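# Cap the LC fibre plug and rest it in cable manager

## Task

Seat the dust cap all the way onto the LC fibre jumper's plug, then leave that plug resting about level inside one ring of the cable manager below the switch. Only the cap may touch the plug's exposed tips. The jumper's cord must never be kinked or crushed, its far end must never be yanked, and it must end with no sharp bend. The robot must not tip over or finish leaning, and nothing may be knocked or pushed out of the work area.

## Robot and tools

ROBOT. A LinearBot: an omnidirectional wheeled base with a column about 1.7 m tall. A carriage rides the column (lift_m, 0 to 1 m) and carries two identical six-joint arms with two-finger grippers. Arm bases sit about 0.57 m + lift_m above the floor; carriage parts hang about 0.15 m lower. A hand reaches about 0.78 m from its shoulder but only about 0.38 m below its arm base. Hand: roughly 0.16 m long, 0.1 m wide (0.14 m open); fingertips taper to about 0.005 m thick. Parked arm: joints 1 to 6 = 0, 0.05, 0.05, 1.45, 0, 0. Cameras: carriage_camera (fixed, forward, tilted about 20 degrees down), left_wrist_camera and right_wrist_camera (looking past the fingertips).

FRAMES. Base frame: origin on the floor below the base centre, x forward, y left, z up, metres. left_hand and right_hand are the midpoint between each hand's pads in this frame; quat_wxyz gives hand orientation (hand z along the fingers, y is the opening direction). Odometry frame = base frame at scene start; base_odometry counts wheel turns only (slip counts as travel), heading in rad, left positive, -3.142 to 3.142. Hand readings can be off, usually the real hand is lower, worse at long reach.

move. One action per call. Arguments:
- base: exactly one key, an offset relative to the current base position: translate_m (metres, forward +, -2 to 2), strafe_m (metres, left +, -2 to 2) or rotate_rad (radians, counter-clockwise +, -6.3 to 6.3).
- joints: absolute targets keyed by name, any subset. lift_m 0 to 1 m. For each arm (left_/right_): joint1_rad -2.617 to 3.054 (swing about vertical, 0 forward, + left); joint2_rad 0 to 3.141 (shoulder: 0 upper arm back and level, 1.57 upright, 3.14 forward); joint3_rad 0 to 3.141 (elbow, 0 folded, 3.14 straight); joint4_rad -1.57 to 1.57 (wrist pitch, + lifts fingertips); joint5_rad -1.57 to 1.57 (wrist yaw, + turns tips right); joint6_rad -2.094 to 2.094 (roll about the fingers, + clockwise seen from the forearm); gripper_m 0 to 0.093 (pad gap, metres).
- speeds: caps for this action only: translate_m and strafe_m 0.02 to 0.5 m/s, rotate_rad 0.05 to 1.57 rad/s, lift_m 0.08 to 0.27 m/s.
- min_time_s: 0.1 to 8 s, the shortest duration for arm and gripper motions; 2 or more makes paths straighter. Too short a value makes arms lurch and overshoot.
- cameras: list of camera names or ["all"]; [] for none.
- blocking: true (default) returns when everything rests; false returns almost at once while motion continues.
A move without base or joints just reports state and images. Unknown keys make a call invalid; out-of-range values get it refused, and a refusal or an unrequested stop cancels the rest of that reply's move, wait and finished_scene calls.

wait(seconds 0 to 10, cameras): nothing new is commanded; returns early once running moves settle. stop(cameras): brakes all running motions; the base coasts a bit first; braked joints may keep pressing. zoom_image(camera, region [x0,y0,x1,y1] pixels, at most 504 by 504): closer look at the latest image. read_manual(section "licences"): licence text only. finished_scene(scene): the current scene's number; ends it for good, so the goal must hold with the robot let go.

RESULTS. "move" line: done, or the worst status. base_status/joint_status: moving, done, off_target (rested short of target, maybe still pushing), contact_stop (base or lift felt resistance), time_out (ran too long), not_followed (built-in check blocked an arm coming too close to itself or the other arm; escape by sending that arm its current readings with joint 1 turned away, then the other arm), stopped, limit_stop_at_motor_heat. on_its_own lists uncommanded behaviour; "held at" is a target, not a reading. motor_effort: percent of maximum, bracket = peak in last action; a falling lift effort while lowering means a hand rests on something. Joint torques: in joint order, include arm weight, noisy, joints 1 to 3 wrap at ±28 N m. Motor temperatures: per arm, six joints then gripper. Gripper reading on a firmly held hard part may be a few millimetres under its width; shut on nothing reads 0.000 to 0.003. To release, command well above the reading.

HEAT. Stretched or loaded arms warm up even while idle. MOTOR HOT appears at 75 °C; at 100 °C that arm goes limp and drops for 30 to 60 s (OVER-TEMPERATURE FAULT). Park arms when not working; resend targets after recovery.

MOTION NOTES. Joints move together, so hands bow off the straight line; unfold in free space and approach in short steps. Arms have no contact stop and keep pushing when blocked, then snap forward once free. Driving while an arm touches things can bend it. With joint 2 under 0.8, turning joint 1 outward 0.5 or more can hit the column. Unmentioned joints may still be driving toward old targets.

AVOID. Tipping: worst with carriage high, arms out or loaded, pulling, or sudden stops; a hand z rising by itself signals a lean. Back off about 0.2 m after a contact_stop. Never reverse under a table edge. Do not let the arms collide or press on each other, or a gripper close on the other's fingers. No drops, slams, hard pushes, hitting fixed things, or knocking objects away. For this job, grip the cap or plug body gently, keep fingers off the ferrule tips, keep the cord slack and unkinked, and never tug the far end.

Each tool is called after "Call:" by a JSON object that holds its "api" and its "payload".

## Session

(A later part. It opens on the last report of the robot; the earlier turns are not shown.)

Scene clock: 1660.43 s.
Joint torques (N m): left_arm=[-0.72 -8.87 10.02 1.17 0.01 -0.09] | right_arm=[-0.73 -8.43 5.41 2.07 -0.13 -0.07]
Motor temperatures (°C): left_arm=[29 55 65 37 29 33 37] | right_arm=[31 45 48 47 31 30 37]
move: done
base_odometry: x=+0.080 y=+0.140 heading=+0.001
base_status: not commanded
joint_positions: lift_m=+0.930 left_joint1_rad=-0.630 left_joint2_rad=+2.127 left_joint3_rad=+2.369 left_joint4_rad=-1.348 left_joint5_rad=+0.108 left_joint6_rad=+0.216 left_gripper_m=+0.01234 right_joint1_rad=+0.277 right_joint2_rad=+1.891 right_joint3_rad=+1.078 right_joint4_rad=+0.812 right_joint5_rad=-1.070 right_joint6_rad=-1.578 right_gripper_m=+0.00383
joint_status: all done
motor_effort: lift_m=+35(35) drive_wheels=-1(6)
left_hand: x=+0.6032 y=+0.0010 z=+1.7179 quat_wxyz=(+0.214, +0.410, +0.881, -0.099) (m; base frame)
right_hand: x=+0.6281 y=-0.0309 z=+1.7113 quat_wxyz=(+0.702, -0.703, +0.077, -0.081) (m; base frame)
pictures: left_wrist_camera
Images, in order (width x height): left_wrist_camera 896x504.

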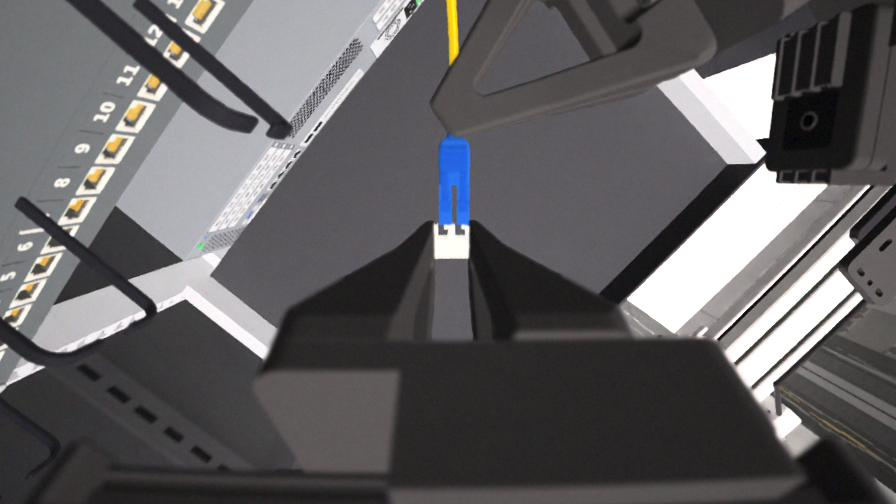

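Call:
{"api": "move", "payload": {"joints": {"left_joint4_rad": -1.359}, "min_time_s": 0.4}}

Call:
{"api": "move", "payload": {"joints": {"left_joint1_rad": -0.6410}, "min_time_s": 0.4, "cameras": ["left_wrist_camera", "right_wrist_camera"]}}

Call:
{"api": "zoom_image", "payload": {"camera": "left_wrist_camera", "region": [425, 205, 480, 265]}}

Call:
{"api": "zoom_image", "payload": {"camera": "right_wrist_camera", "region": [435, 80, 485, 150]}}

Scene clock: 1680.53 s.
Joint torques (N m): left_arm=[-0.75 -8.87 10.03 1.13 0 -0.1] | right_arm=[-0.75 -8.4 5.39 2.07 -0.12 -0.07]
Motor temperatures (°C): left_arm=[29 55 65 37 29 33 37] | right_arm=[31 45 48 47 31 30 37]
move: done
base_odometry: x=+0.080 y=+0.140 heading=+0.001
base_status: not commanded
joint_positions: lift_m=+0.930 left_joint1_rad=-0.630 left_joint2_rad=+2.127 left_joint3_rad=+2.369 left_joint4_rad=-1.350 left_joint5_rad=+0.108 left_joint6_rad=+0.216 left_gripper_m=+0.01234 right_joint1_rad=+0.277 right_joint2_rad=+1.891 right_joint3_rad=+1.078 right_joint4_rad=+0.812 right_joint5_rad=-1.070 right_joint6_rad=-1.578 right_gripper_m=+0.00383
joint_status: all done
motor_effort: lift_m=+35(35) drive_wheels=+1(5)
left_hand: x=+0.6028 y=+0.0013 z=+1.7177 quat_wxyz=(+0.213, +0.410, +0.881, -0.099) (m; base frame)
right_hand: x=+0.6281 y=-0.0309 z=+1.7113 quat_wxyz=(+0.702, -0.703, +0.077, -0.081) (m; base frame)
pictures: none

Scene clock: 1681.20 s.
Joint torques (N m): left_arm=[-0.55 -8.85 10.02 1.12 0.01 -0.1] | right_arm=[-0.73 -8.43 5.41 2.07 -0.13 -0.06]
Motor temperatures (°C): left_arm=[29 55 65 37 29 33 37] | right_arm=[31 45 48 47 31 30 37]
move: done
base_odometry: x=+0.080 y=+0.140 heading=+0.001
base_status: not commanded
joint_positions: lift_m=+0.930 left_joint1_rad=-0.633 left_joint2_rad=+2.127 left_joint3_rad=+2.369 left_joint4_rad=-1.350 left_joint5_rad=+0.108 left_joint6_rad=+0.216 left_gripper_m=+0.01234 right_joint1_rad=+0.277 right_joint2_rad=+1.891 right_joint3_rad=+1.078 right_joint4_rad=+0.812 right_joint5_rad=-1.070 right_joint6_rad=-1.578 right_gripper_m=+0.00383
joint_status: all done
motor_effort: lift_m=+35(35) drive_wheels=+2(4)
left_hand: x=+0.6016 y=-0.0001 z=+1.7177 quat_wxyz=(+0.213, +0.412, +0.880, -0.099) (m; base frame)
right_hand: x=+0.6281 y=-0.0309 z=+1.7113 quat_wxyz=(+0.702, -0.703, +0.077, -0.081) (m; base frame)
pictures: left_wrist_camera, right_wrist_camera
Images, in order (width x height): left_wrist_camera 896x504, right_wrist_camera 896x504.

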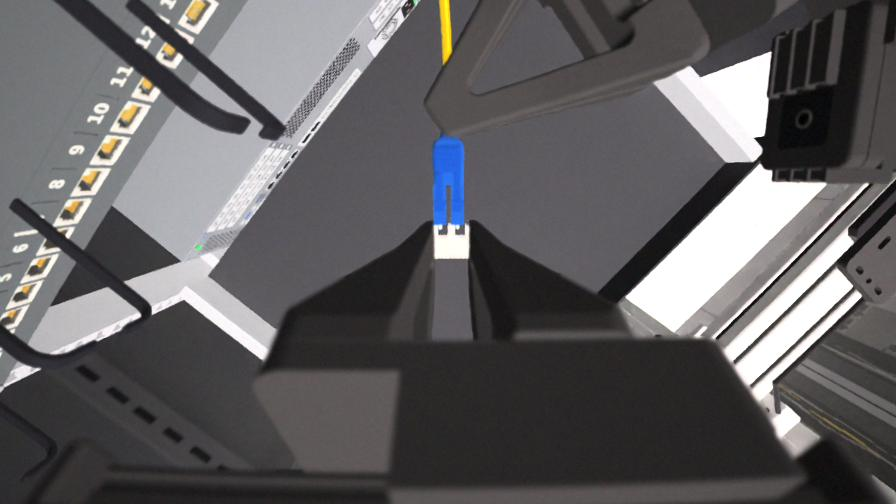

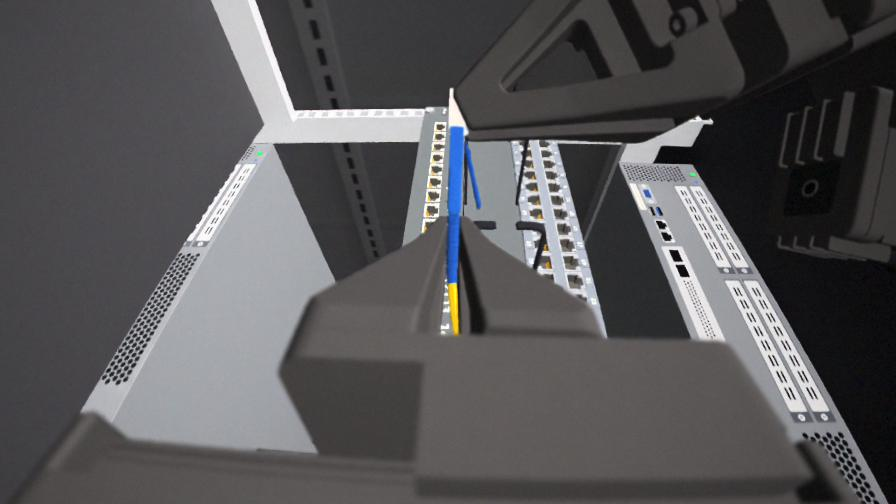

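Scaled by 8.400 from the camera's 896x504 image, which has a finer 1280x720 frame.

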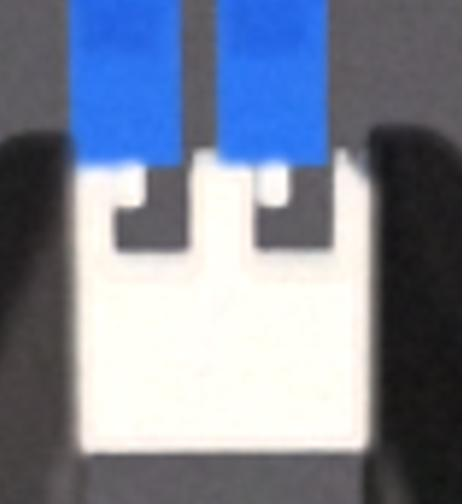

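Scaled by 7.200 from the camera's 896x504 image, which has a finer 1280x720 frame.

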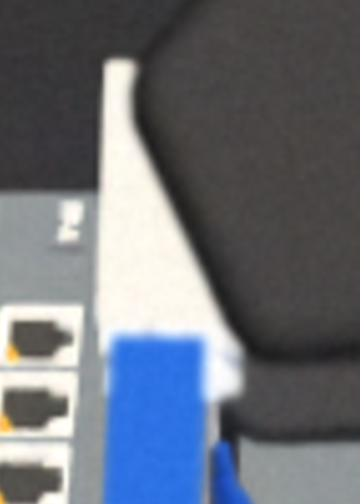

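Call:
{"api": "move", "payload": {"joints": {"left_joint1_rad": -0.6385, "left_joint2_rad": 2.157, "left_joint3_rad": 2.4235, "left_joint4_rad": -1.362}, "min_time_s": 0.8, "cameras": ["left_wrist_camera", "right_wrist_camera"]}}

Call:
{"api": "zoom_image", "payload": {"camera": "left_wrist_camera", "region": [425, 205, 480, 265]}}

Call:
{"api": "zoom_image", "payload": {"camera": "right_wrist_camera", "region": [435, 80, 485, 150]}}

Scene clock: 1727.03 s.
Joint torques (N m): left_arm=[-0.38 -8.83 9.99 1.22 0.01 -0.1] | right_arm=[-0.75 -8.42 5.41 2.07 -0.13 -0.06]
Motor temperatures (°C): left_arm=[29 56 66 37 29 33 37] | right_arm=[31 45 47 47 31 30 37]
move: done
base_odometry: x=+0.080 y=+0.140 heading=+0.001
base_status: not commanded
joint_positions: lift_m=+0.930 left_joint1_rad=-0.633 left_joint2_rad=+2.138 left_joint3_rad=+2.389 left_joint4_rad=-1.364 left_joint5_rad=+0.108 left_joint6_rad=+0.216 left_gripper_m=+0.01234 right_joint1_rad=+0.277 right_joint2_rad=+1.891 right_joint3_rad=+1.078 right_joint4_rad=+0.812 right_joint5_rad=-1.070 right_joint6_rad=-1.578 right_gripper_m=+0.00383
joint_status: all done
motor_effort: lift_m=+35(35) drive_wheels=+2(6)
left_hand: x=+0.6019 y=-0.0003 z=+1.7174 quat_wxyz=(+0.211, +0.412, +0.881, -0.098) (m; base frame)
right_hand: x=+0.6281 y=-0.0309 z=+1.7113 quat_wxyz=(+0.702, -0.703, +0.077, -0.081) (m; base frame)
pictures: left_wrist_camera, right_wrist_camera
Images, in order (width x height): left_wrist_camera 896x504, right_wrist_camera 896x504.

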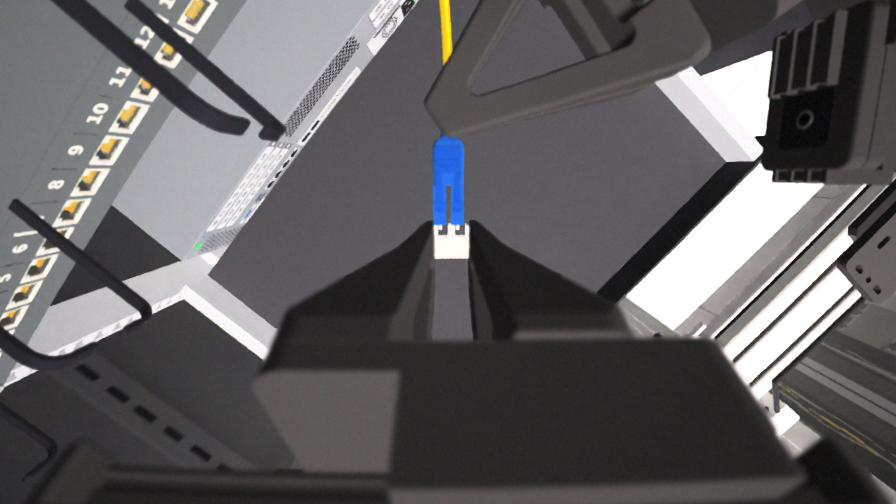

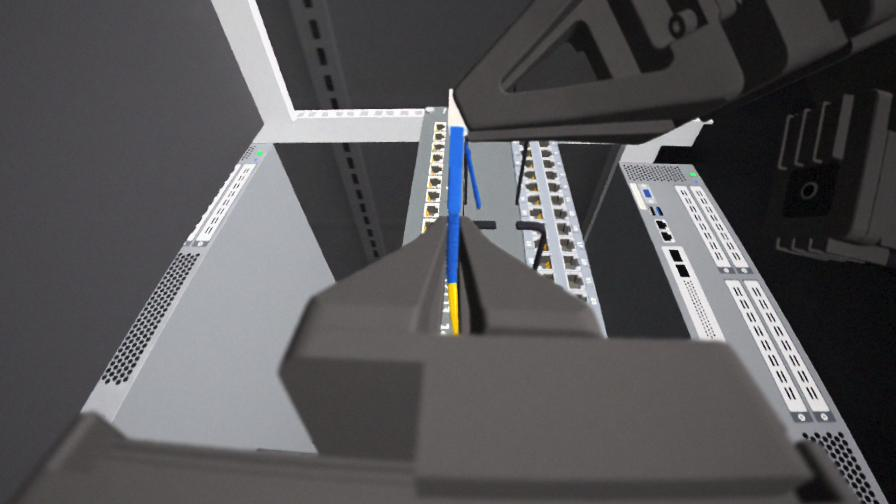

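Scaled by 8.400 from the camera's 896x504 image, which has a finer 1280x720 frame.

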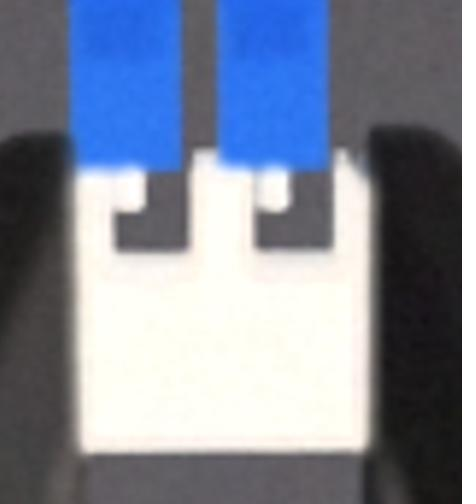

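Scaled by 7.200 from the camera's 896x504 image, which has a finer 1280x720 frame.

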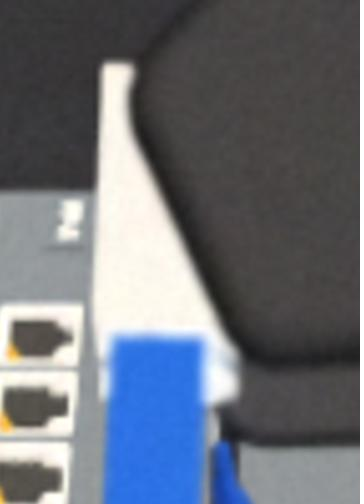

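Call:
{"api": "move", "payload": {"joints": {"left_joint2_rad": 2.172, "left_joint3_rad": 2.447, "left_joint4_rad": -1.362}, "min_time_s": 0.8, "cameras": ["left_wrist_camera", "right_wrist_camera"]}}

Call:
{"api": "zoom_image", "payload": {"camera": "left_wrist_camera", "region": [425, 205, 480, 265]}}

Call:
{"api": "zoom_image", "payload": {"camera": "right_wrist_camera", "region": [435, 80, 485, 150]}}

Scene clock: 1747.73 s.
Joint torques (N m): left_arm=[-0.38 -8.99 10.04 1.28 0.03 -0.09] | right_arm=[-0.73 -8.4 5.44 2.07 -0.13 -0.07]
Motor temperatures (°C): left_arm=[29 55 62 36 29 33 37] | right_arm=[31 45 47 47 31 30 37]
move: done
base_odometry: x=+0.080 y=+0.140 heading=+0.001
base_status: not commanded
joint_positions: lift_m=+0.930 left_joint1_rad=-0.633 left_joint2_rad=+2.154 left_joint3_rad=+2.411 left_joint4_rad=-1.367 left_joint5_rad=+0.106 left_joint6_rad=+0.216 left_gripper_m=+0.01234 right_joint1_rad=+0.277 right_joint2_rad=+1.891 right_joint3_rad=+1.078 right_joint4_rad=+0.813 right_joint5_rad=-1.070 right_joint6_rad=-1.578 right_gripper_m=+0.00383
joint_status: all done
motor_effort: lift_m=+34(35) drive_wheels=+1(6)
left_hand: x=+0.6048 y=-0.0021 z=+1.7173 quat_wxyz=(+0.213, +0.412, +0.881, -0.098) (m; base frame)
right_hand: x=+0.6281 y=-0.0309 z=+1.7113 quat_wxyz=(+0.702, -0.703, +0.077, -0.082) (m; base frame)
pictures: left_wrist_camera, right_wrist_camera
Images, in order (width x height): left_wrist_camera 896x504, right_wrist_camera 896x504.

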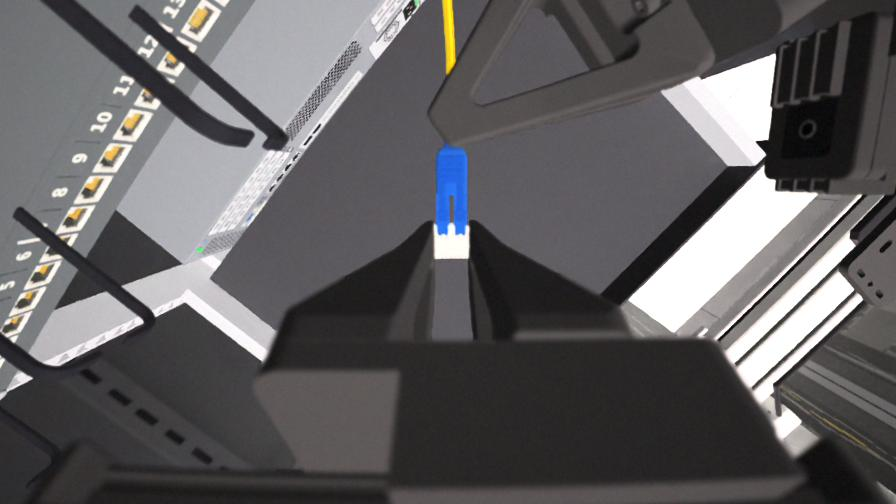

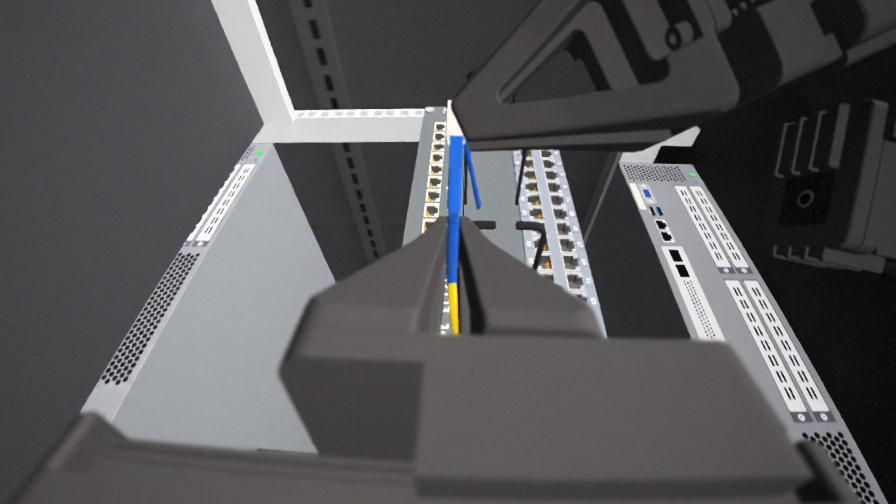

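Scaled by 8.400 from the camera's 896x504 image, which has a finer 1280x720 frame.

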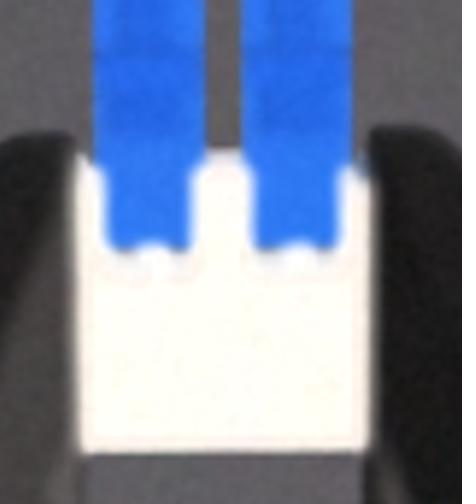

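Scaled by 7.200 from the camera's 896x504 image, which has a finer 1280x720 frame.

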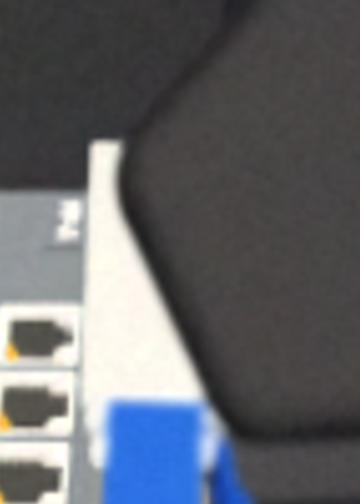

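Call:
{"api": "move", "payload": {"joints": {"left_joint2_rad": 2.186, "left_joint3_rad": 2.468, "left_joint4_rad": -1.369}, "min_time_s": 0.8, "cameras": ["left_wrist_camera", "right_wrist_camera"]}}

Call:
{"api": "zoom_image", "payload": {"camera": "left_wrist_camera", "region": [425, 205, 480, 265]}}

Call:
{"api": "zoom_image", "payload": {"camera": "right_wrist_camera", "region": [420, 80, 490, 300]}}

Scene clock: 1765.70 s.
Joint torques (N m): left_arm=[-0.38 -8.85 9.91 1.36 0.03 -0.1] | right_arm=[-0.76 -8.42 5.39 2.06 -0.13 -0.07]
Motor temperatures (°C): left_arm=[29 56 61 36 29 33 37] | right_arm=[31 45 47 47 31 30 37]
move: done
base_odometry: x=+0.080 y=+0.140 heading=+0.001
base_status: not commanded
joint_positions: lift_m=+0.930 left_joint1_rad=-0.633 left_joint2_rad=+2.166 left_joint3_rad=+2.433 left_joint4_rad=-1.382 left_joint5_rad=+0.106 left_joint6_rad=+0.216 left_gripper_m=+0.01234 right_joint1_rad=+0.277 right_joint2_rad=+1.891 right_joint3_rad=+1.078 right_joint4_rad=+0.813 right_joint5_rad=-1.069 right_joint6_rad=-1.578 right_gripper_m=+0.00383
joint_status: all done
motor_effort: lift_m=+35(35) drive_wheels=+0(6)
left_hand: x=+0.6051 y=-0.0023 z=+1.7171 quat_wxyz=(+0.210, +0.412, +0.881, -0.098) (m; base frame)
right_hand: x=+0.6282 y=-0.0309 z=+1.7113 quat_wxyz=(+0.702, -0.703, +0.077, -0.082) (m; base frame)
pictures: left_wrist_camera, right_wrist_camera
Images, in order (width x height): left_wrist_camera 896x504, right_wrist_camera 896x504.

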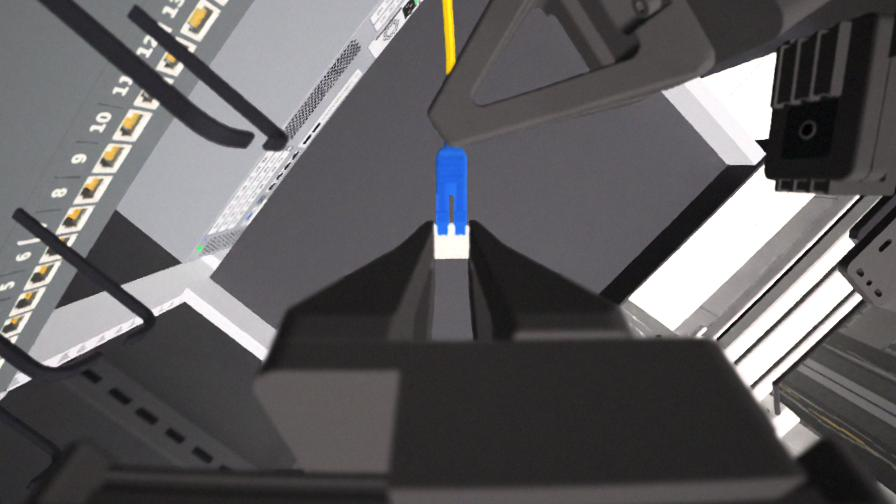

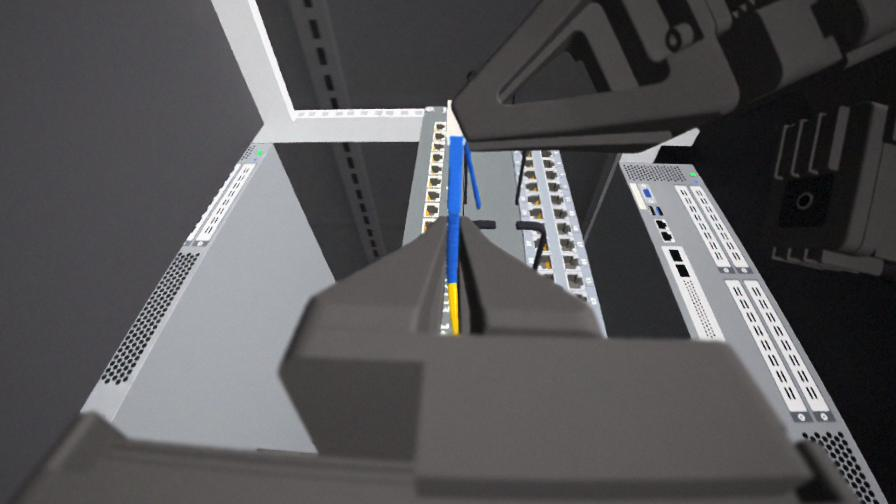

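Scaled by 8.400 from the camera's 896x504 image, which has a finer 1280x720 frame.

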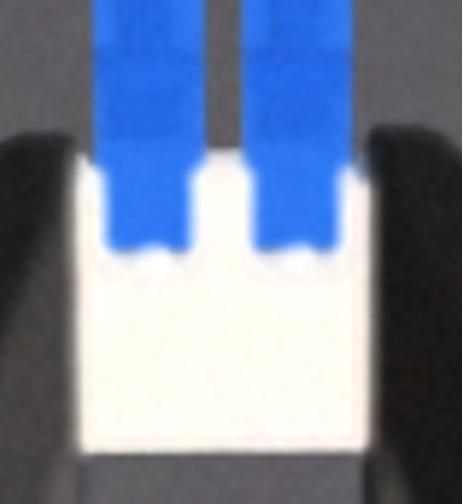

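Scaled by 2.291 from the camera's 896x504 image, which has a finer 1280x720 frame.

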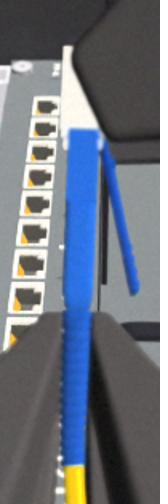

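Call:
{"api": "move", "payload": {"joints": {"left_joint2_rad": 2.192, "left_joint3_rad": 2.478, "left_joint4_rad": -1.345}, "min_time_s": 0.8, "cameras": ["left_wrist_camera", "right_wrist_camera"]}}

Call:
{"api": "zoom_image", "payload": {"camera": "left_wrist_camera", "region": [425, 205, 480, 265]}}

Call:
{"api": "zoom_image", "payload": {"camera": "right_wrist_camera", "region": [420, 80, 490, 300]}}

Scene clock: 1775.47 s.
Joint torques (N m): left_arm=[-0.35 -8.87 10.02 1.61 0.03 -0.09] | right_arm=[-0.73 -8.43 5.42 2.07 -0.17 -0.06]
Motor temperatures (°C): left_arm=[29 56 61 37 29 33 37] | right_arm=[31 45 47 47 31 30 37]
move: done
base_odometry: x=+0.080 y=+0.140 heading=+0.001
base_status: not commanded
joint_positions: lift_m=+0.930 left_joint1_rad=-0.633 left_joint2_rad=+2.172 left_joint3_rad=+2.442 left_joint4_rad=-1.382 left_joint5_rad=+0.106 left_joint6_rad=+0.216 left_gripper_m=+0.01234 right_joint1_rad=+0.277 right_joint2_rad=+1.891 right_joint3_rad=+1.078 right_joint4_rad=+0.813 right_joint5_rad=-1.066 right_joint6_rad=-1.578 right_gripper_m=+0.00383
joint_status: all done
motor_effort: lift_m=+35(35) drive_wheels=+3(6)
left_hand: x=+0.6064 y=-0.0031 z=+1.7169 quat_wxyz=(+0.211, +0.412, +0.881, -0.097) (m; base frame)
right_hand: x=+0.6288 y=-0.0311 z=+1.7113 quat_wxyz=(+0.702, -0.703, +0.078, -0.083) (m; base frame)
pictures: left_wrist_camera, right_wrist_camera
Images, in order (width x height): left_wrist_camera 896x504, right_wrist_camera 896x504.

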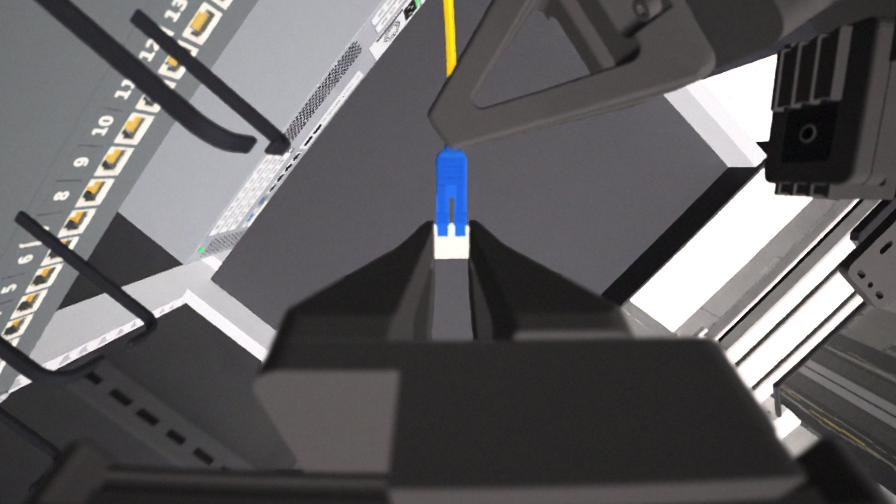

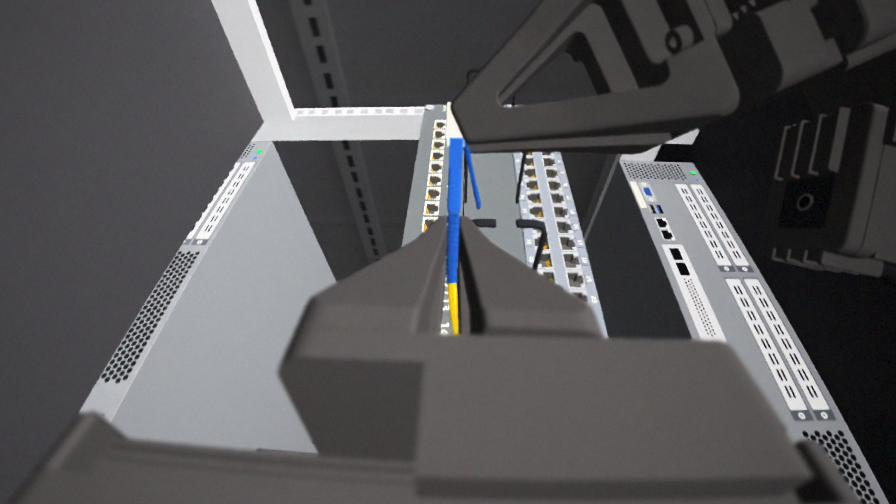

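Scaled by 8.400 from the camera's 896x504 image, which has a finer 1280x720 frame.

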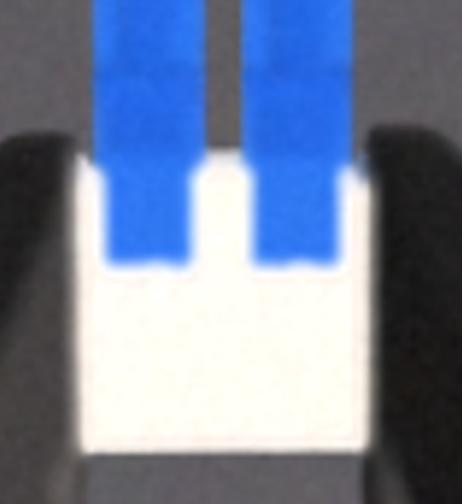

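Scaled by 2.291 from the camera's 896x504 image, which has a finer 1280x720 frame.

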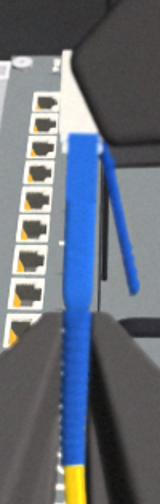

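Call:
{"api": "move", "payload": {"joints": {"left_joint2_rad": 2.202, "left_joint3_rad": 2.494, "left_joint4_rad": -1.315}, "min_time_s": 0.8, "cameras": ["left_wrist_camera", "right_wrist_camera"]}}

Call:
{"api": "zoom_image", "payload": {"camera": "left_wrist_camera", "region": [425, 205, 480, 265]}}

Call:
{"api": "zoom_image", "payload": {"camera": "right_wrist_camera", "region": [420, 80, 490, 300]}}

Scene clock: 1784.07 s.
Joint torques (N m): left_arm=[-0.38 -8.99 10.19 1.93 0.04 -0.09] | right_arm=[-0.76 -8.4 5.41 2.08 -0.25 -0.07]
Motor temperatures (°C): left_arm=[29 56 63 37 29 33 37] | right_arm=[31 45 47 47 31 30 37]
move: off_target
base_odometry: x=+0.080 y=+0.140 heading=+0.001
base_status: not commanded
joint_positions: lift_m=+0.930 left_joint1_rad=-0.633 left_joint2_rad=+2.182 left_joint3_rad=+2.456 left_joint4_rad=-1.379 left_joint5_rad=+0.104 left_joint6_rad=+0.216 left_gripper_m=+0.01234 right_joint1_rad=+0.277 right_joint2_rad=+1.891 right_joint3_rad=+1.078 right_joint4_rad=+0.813 right_joint5_rad=-1.058 right_joint6_rad=-1.578 right_gripper_m=+0.00383
joint_status: left_joint4_rad off_target (ended at -1.379, target -1.315); the others done
motor_effort: lift_m=+35(35) drive_wheels=+0(6)
left_hand: x=+0.6093 y=-0.0048 z=+1.7173 quat_wxyz=(+0.215, +0.411, +0.880, -0.097) (m; base frame)
right_hand: x=+0.6300 y=-0.0314 z=+1.7113 quat_wxyz=(+0.702, -0.703, +0.081, -0.086) (m; base frame)
pictures: left_wrist_camera, right_wrist_camera
Images, in order (width x height): left_wrist_camera 896x504, right_wrist_camera 896x504.

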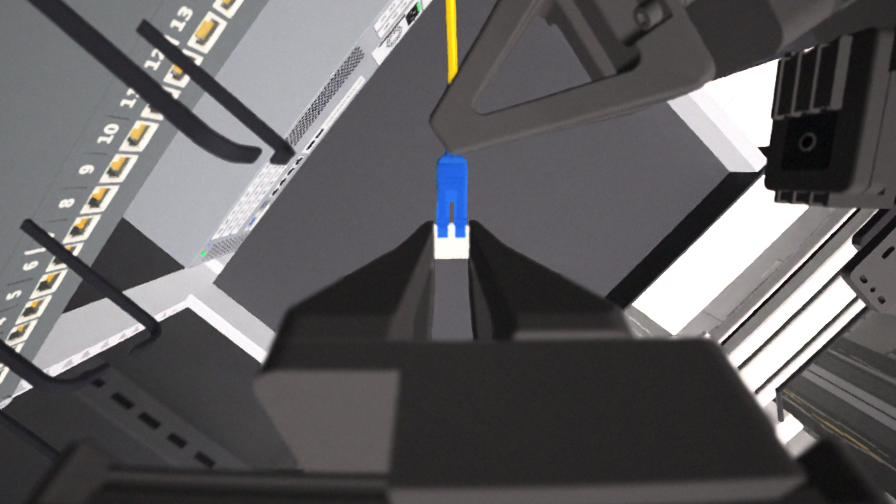

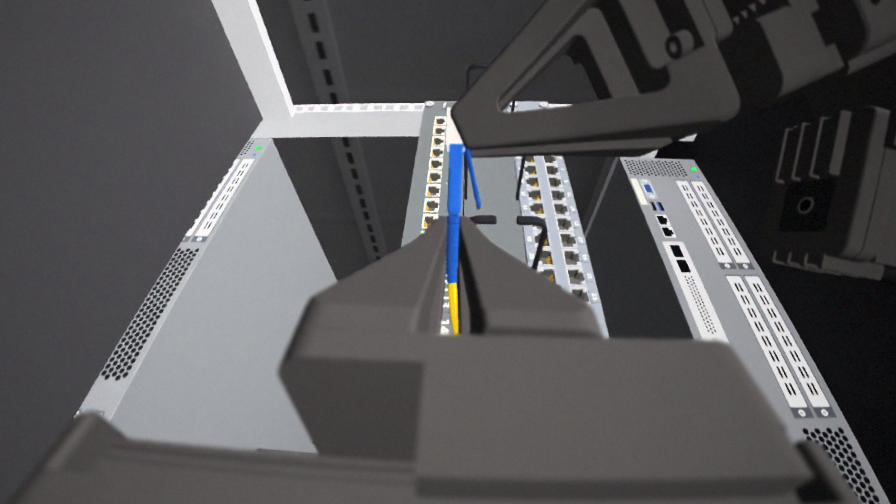

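Scaled by 8.400 from the camera's 896x504 image, which has a finer 1280x720 frame.

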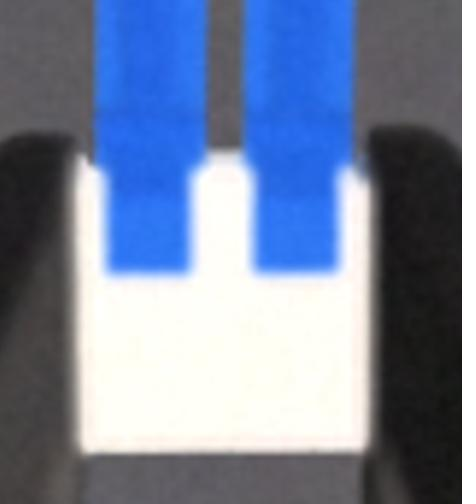

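Scaled by 2.291 from the camera's 896x504 image, which has a finer 1280x720 frame.

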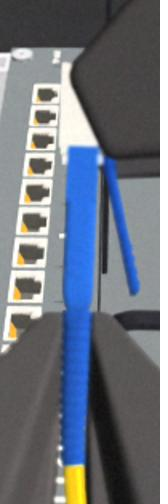

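Call:
{"api": "move", "payload": {"joints": {"left_joint2_rad": 2.212, "left_joint3_rad": 2.510, "left_joint4_rad": -1.285}, "min_time_s": 0.8, "cameras": ["left_wrist_camera", "right_wrist_camera"]}}

Call:
{"api": "zoom_image", "payload": {"camera": "left_wrist_camera", "region": [425, 185, 480, 265]}}

Call:
{"api": "zoom_image", "payload": {"camera": "right_wrist_camera", "region": [420, 80, 490, 300]}}

Scene clock: 1793.13 s.
Joint torques (N m): left_arm=[-0.35 -8.87 10.39 2.25 0.1 -0.1] | right_arm=[-0.76 -8.58 5.44 2.02 -0.37 -0.07]
Motor temperatures (°C): left_arm=[29 56 62 39 29 33 37] | right_arm=[31 45 47 47 31 30 37]
move: off_target
base_odometry: x=+0.080 y=+0.140 heading=+0.001
base_status: not commanded
joint_positions: lift_m=+0.930 left_joint1_rad=-0.633 left_joint2_rad=+2.190 left_joint3_rad=+2.470 left_joint4_rad=-1.378 left_joint5_rad=+0.098 left_joint6_rad=+0.216 left_gripper_m=+0.01234 right_joint1_rad=+0.277 right_joint2_rad=+1.892 right_joint3_rad=+1.078 right_joint4_rad=+0.818 right_joint5_rad=-1.047 right_joint6_rad=-1.578 right_gripper_m=+0.00383
joint_status: left_joint4_rad off_target (ended at -1.378, target -1.285); the others done
motor_effort: lift_m=+34(35) drive_wheels=-3(6)
left_hand: x=+0.6120 y=-0.0055 z=+1.7177 quat_wxyz=(+0.219, +0.411, +0.880, -0.095) (m; base frame)
right_hand: x=+0.6321 y=-0.0318 z=+1.7114 quat_wxyz=(+0.702, -0.702, +0.083, -0.091) (m; base frame)
pictures: left_wrist_camera, right_wrist_camera
Images, in order (width x height): left_wrist_camera 896x504, right_wrist_camera 896x504.

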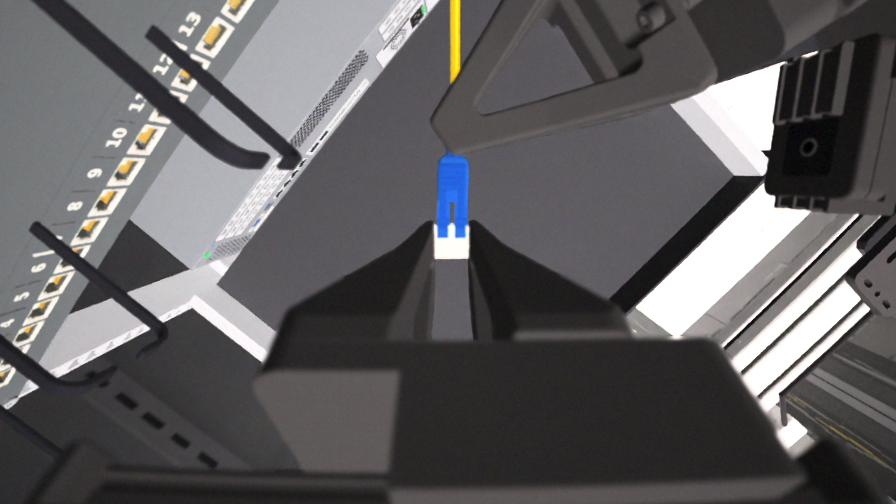

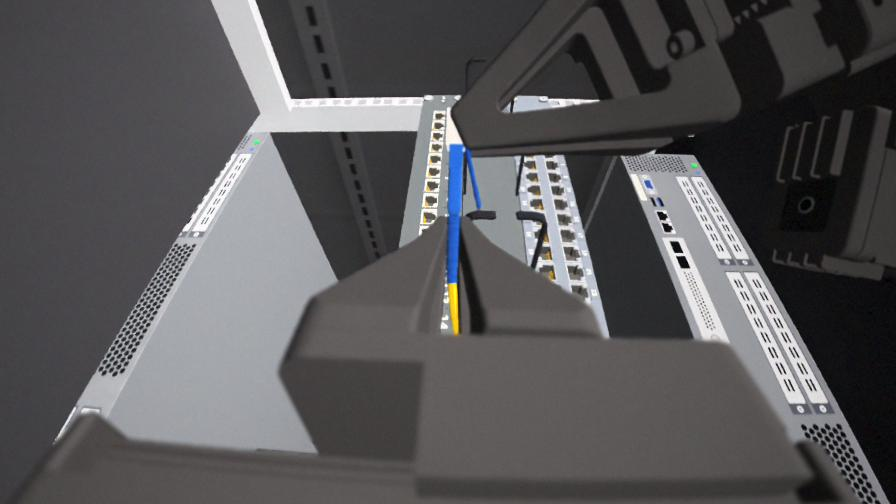

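Scaled by 6.300 from the camera's 896x504 image, which has a finer 1280x720 frame.

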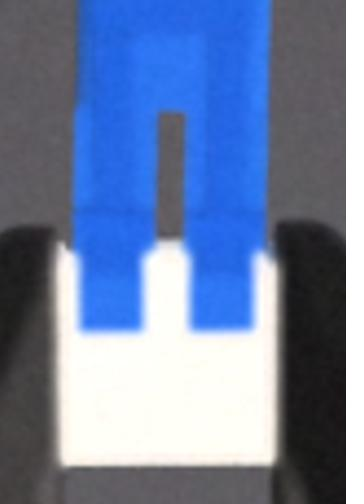

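Scaled by 2.291 from the camera's 896x504 image, which has a finer 1280x720 frame.

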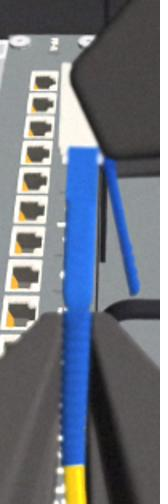

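Call:
{"api": "move", "payload": {"joints": {"left_joint2_rad": 2.222, "left_joint3_rad": 2.526, "left_joint4_rad": -1.245, "right_joint5_rad": -1.19}, "min_time_s": 1.0, "cameras": ["left_wrist_camera", "right_wrist_camera"]}}

Call:
{"api": "zoom_image", "payload": {"camera": "left_wrist_camera", "region": [425, 185, 480, 265]}}

Call:
{"api": "zoom_image", "payload": {"camera": "right_wrist_camera", "region": [420, 80, 490, 300]}}

Scene clock: 1808.07 s.
Joint torques (N m): left_arm=[-0.36 -8.55 10.71 2.8 0.1 -0.09] | right_arm=[-0.75 -8.57 5.41 2.01 -1.37 -0.07]
Motor temperatures (°C): left_arm=[29 58 64 41 29 33 37] | right_arm=[31 46 47 47 32 30 37]
move: off_target
base_odometry: x=+0.080 y=+0.140 heading=+0.001
base_status: not commanded
joint_positions: lift_m=+0.930 left_joint1_rad=-0.633 left_joint2_rad=+2.196 left_joint3_rad=+2.482 left_joint4_rad=-1.388 left_joint5_rad=+0.098 left_joint6_rad=+0.216 left_gripper_m=+0.01234 right_joint1_rad=+0.277 right_joint2_rad=+1.892 right_joint3_rad=+1.078 right_joint4_rad=+0.818 right_joint5_rad=-1.062 right_joint6_rad=-1.578 right_gripper_m=+0.00383
joint_status: left_joint4_rad off_target (ended at -1.388, target -1.245); right_joint5_rad off_target (ended at -1.062, target -1.190); the others done
motor_effort: lift_m=+34(35) drive_wheels=-1(6)
left_hand: x=+0.6117 y=-0.0052 z=+1.7178 quat_wxyz=(+0.217, +0.411, +0.880, -0.094) (m; base frame)
right_hand: x=+0.6296 y=-0.0312 z=+1.7114 quat_wxyz=(+0.702, -0.702, +0.078, -0.085) (m; base frame)
pictures: left_wrist_camera, right_wrist_camera
Images, in order (width x height): left_wrist_camera 896x504, right_wrist_camera 896x504.

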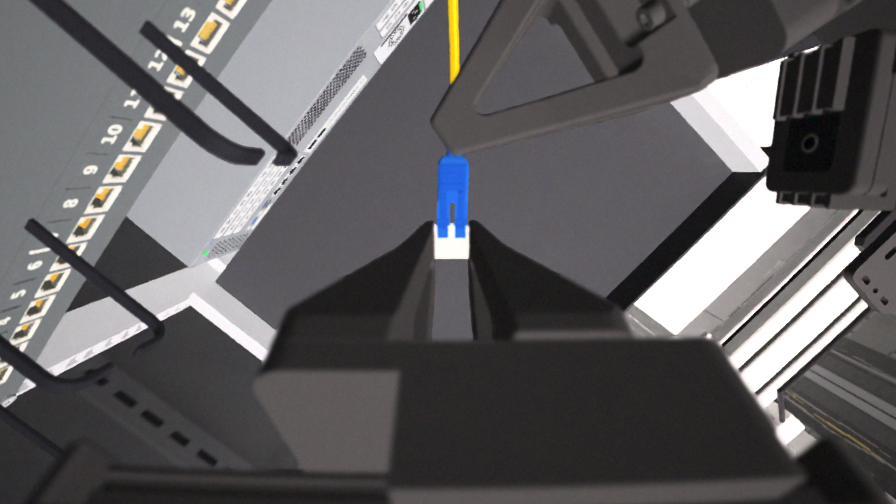

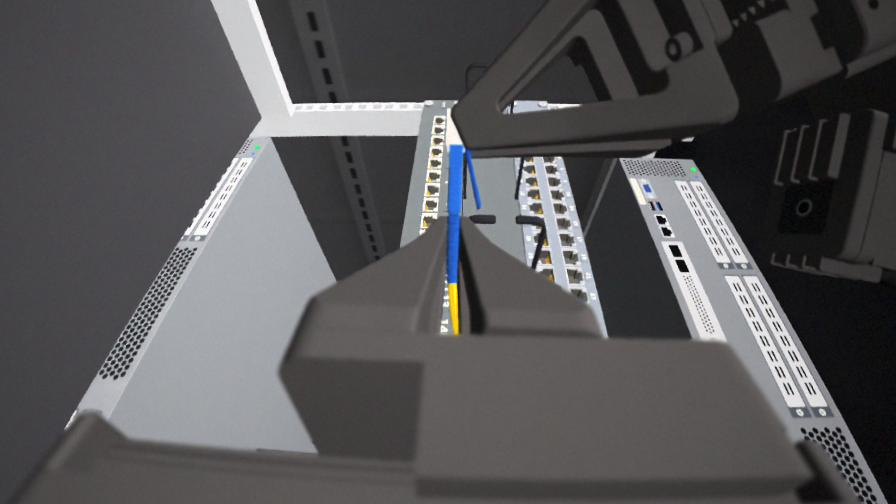

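Scaled by 6.300 from the camera's 896x504 image, which has a finer 1280x720 frame.

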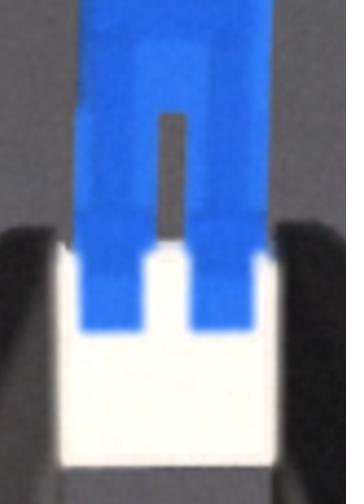

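Scaled by 2.291 from the camera's 896x504 image, which has a finer 1280x720 frame.

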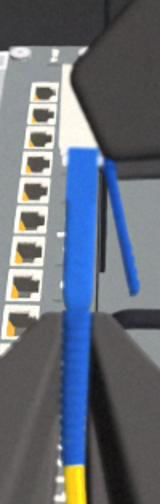

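Call:
{"api": "move", "payload": {"joints": {"left_joint1_rad": -0.633, "left_joint2_rad": 2.192, "left_joint3_rad": 2.492, "left_joint4_rad": -1.375, "left_joint5_rad": 0.098, "left_joint6_rad": 0.211, "right_joint5_rad": -1.065}, "min_time_s": 1.0}}

Call:
{"api": "move", "payload": {"joints": {"left_gripper_m": 0.034}, "min_time_s": 2.0, "cameras": ["left_wrist_camera", "right_wrist_camera"]}}

Call:
{"api": "zoom_image", "payload": {"camera": "left_wrist_camera", "region": [405, 185, 495, 275]}}

Call:
{"api": "zoom_image", "payload": {"camera": "right_wrist_camera", "region": [420, 80, 490, 300]}}

Scene clock: 1820.00 s.
Joint torques (N m): left_arm=[0.1 -11.02 7.69 1.44 0.11 -0.03] | right_arm=[-0.73 -8.55 5.39 2.01 -0.13 -0.07]
Motor temperatures (°C): left_arm=[29 59 66 42 29 33 37] | right_arm=[31 46 47 47 32 30 37]
move: done
base_odometry: x=+0.080 y=+0.140 heading=+0.001
base_status: not commanded
joint_positions: lift_m=+0.930 left_joint1_rad=-0.633 left_joint2_rad=+2.196 left_joint3_rad=+2.482 left_joint4_rad=-1.396 left_joint5_rad=+0.098 left_joint6_rad=+0.216 left_gripper_m=+0.01234 right_joint1_rad=+0.277 right_joint2_rad=+1.892 right_joint3_rad=+1.078 right_joint4_rad=+0.818 right_joint5_rad=-1.055 right_joint6_rad=-1.578 right_gripper_m=+0.00383
joint_status: all done
motor_effort: lift_m=+34(35) drive_wheels=+1(6)
left_hand: x=+0.6103 y=-0.0042 z=+1.7169 quat_wxyz=(+0.213, +0.411, +0.881, -0.094) (m; base frame)
right_hand: x=+0.6308 y=-0.0315 z=+1.7114 quat_wxyz=(+0.702, -0.702, +0.081, -0.088) (m; base frame)
pictures: none

Scene clock: 1822.27 s.
Joint torques (N m): left_arm=[0.08 -10.99 7.73 1.39 0.12 -0.03] | right_arm=[-0.75 -8.58 5.39 2.01 -0.13 -0.07]
Motor temperatures (°C): left_arm=[29 59 65 42 29 33 36] | right_arm=[31 46 47 47 32 30 37]
move: done
base_odometry: x=+0.080 y=+0.140 heading=+0.001
base_status: not commanded
joint_positions: lift_m=+0.930 left_joint1_rad=-0.633 left_joint2_rad=+2.196 left_joint3_rad=+2.482 left_joint4_rad=-1.390 left_joint5_rad=+0.098 left_joint6_rad=+0.216 left_gripper_m=+0.03389 right_joint1_rad=+0.277 right_joint2_rad=+1.892 right_joint3_rad=+1.078 right_joint4_rad=+0.818 right_joint5_rad=-1.055 right_joint6_rad=-1.578 right_gripper_m=+0.00383
joint_status: all done
motor_effort: lift_m=+34(35) drive_wheels=+1(6)
left_hand: x=+0.6114 y=-0.0050 z=+1.7176 quat_wxyz=(+0.216, +0.411, +0.881, -0.094) (m; base frame)
right_hand: x=+0.6308 y=-0.0315 z=+1.7114 quat_wxyz=(+0.702, -0.702, +0.081, -0.088) (m; base frame)
pictures: left_wrist_camera, right_wrist_camera
Images, in order (width x height): left_wrist_camera 896x504, right_wrist_camera 896x504.

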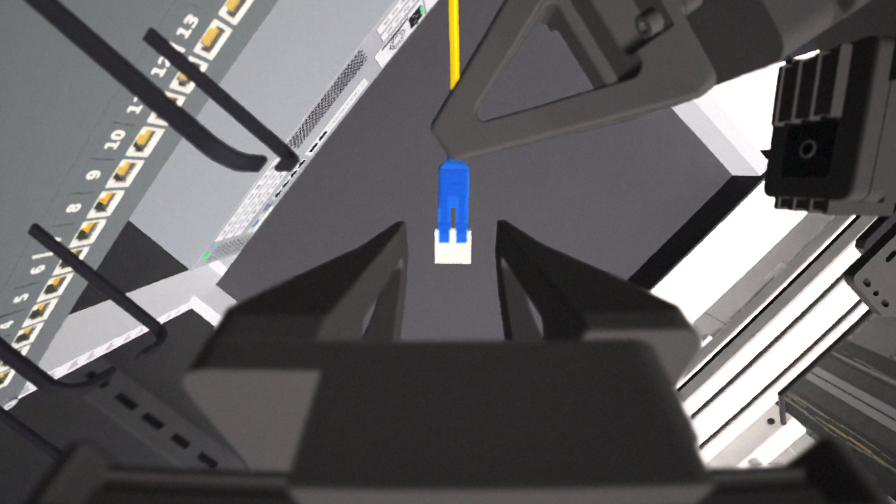

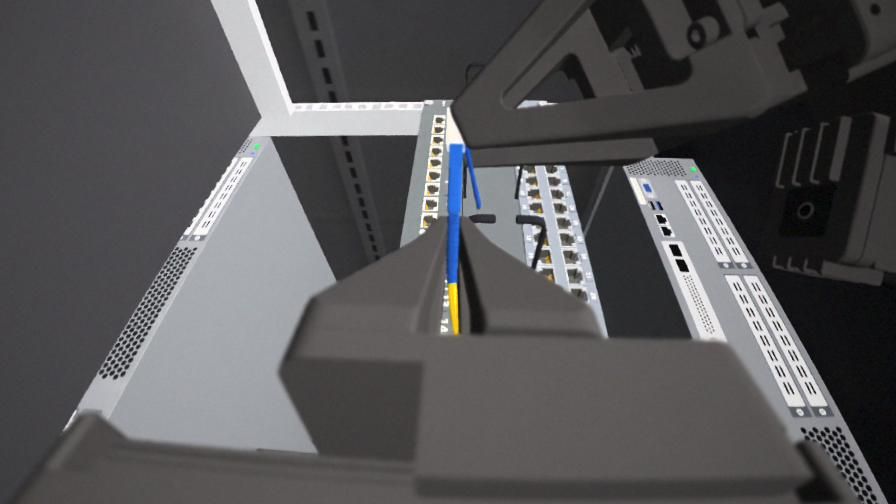

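Scaled by 5.600 from the camera's 896x504 image, which has a finer 1280x720 frame.

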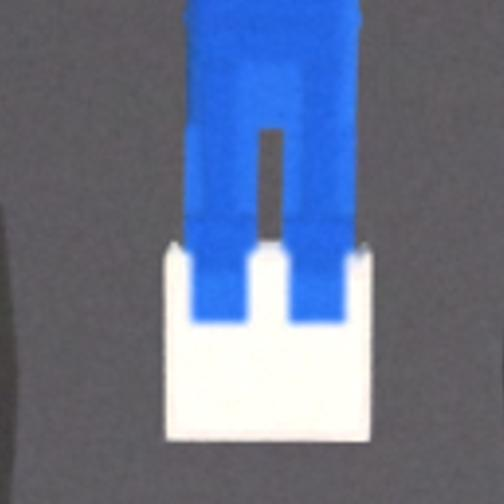

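Scaled by 2.291 from the camera's 896x504 image, which has a finer 1280x720 frame.

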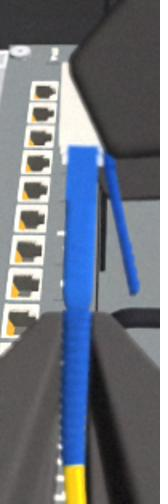

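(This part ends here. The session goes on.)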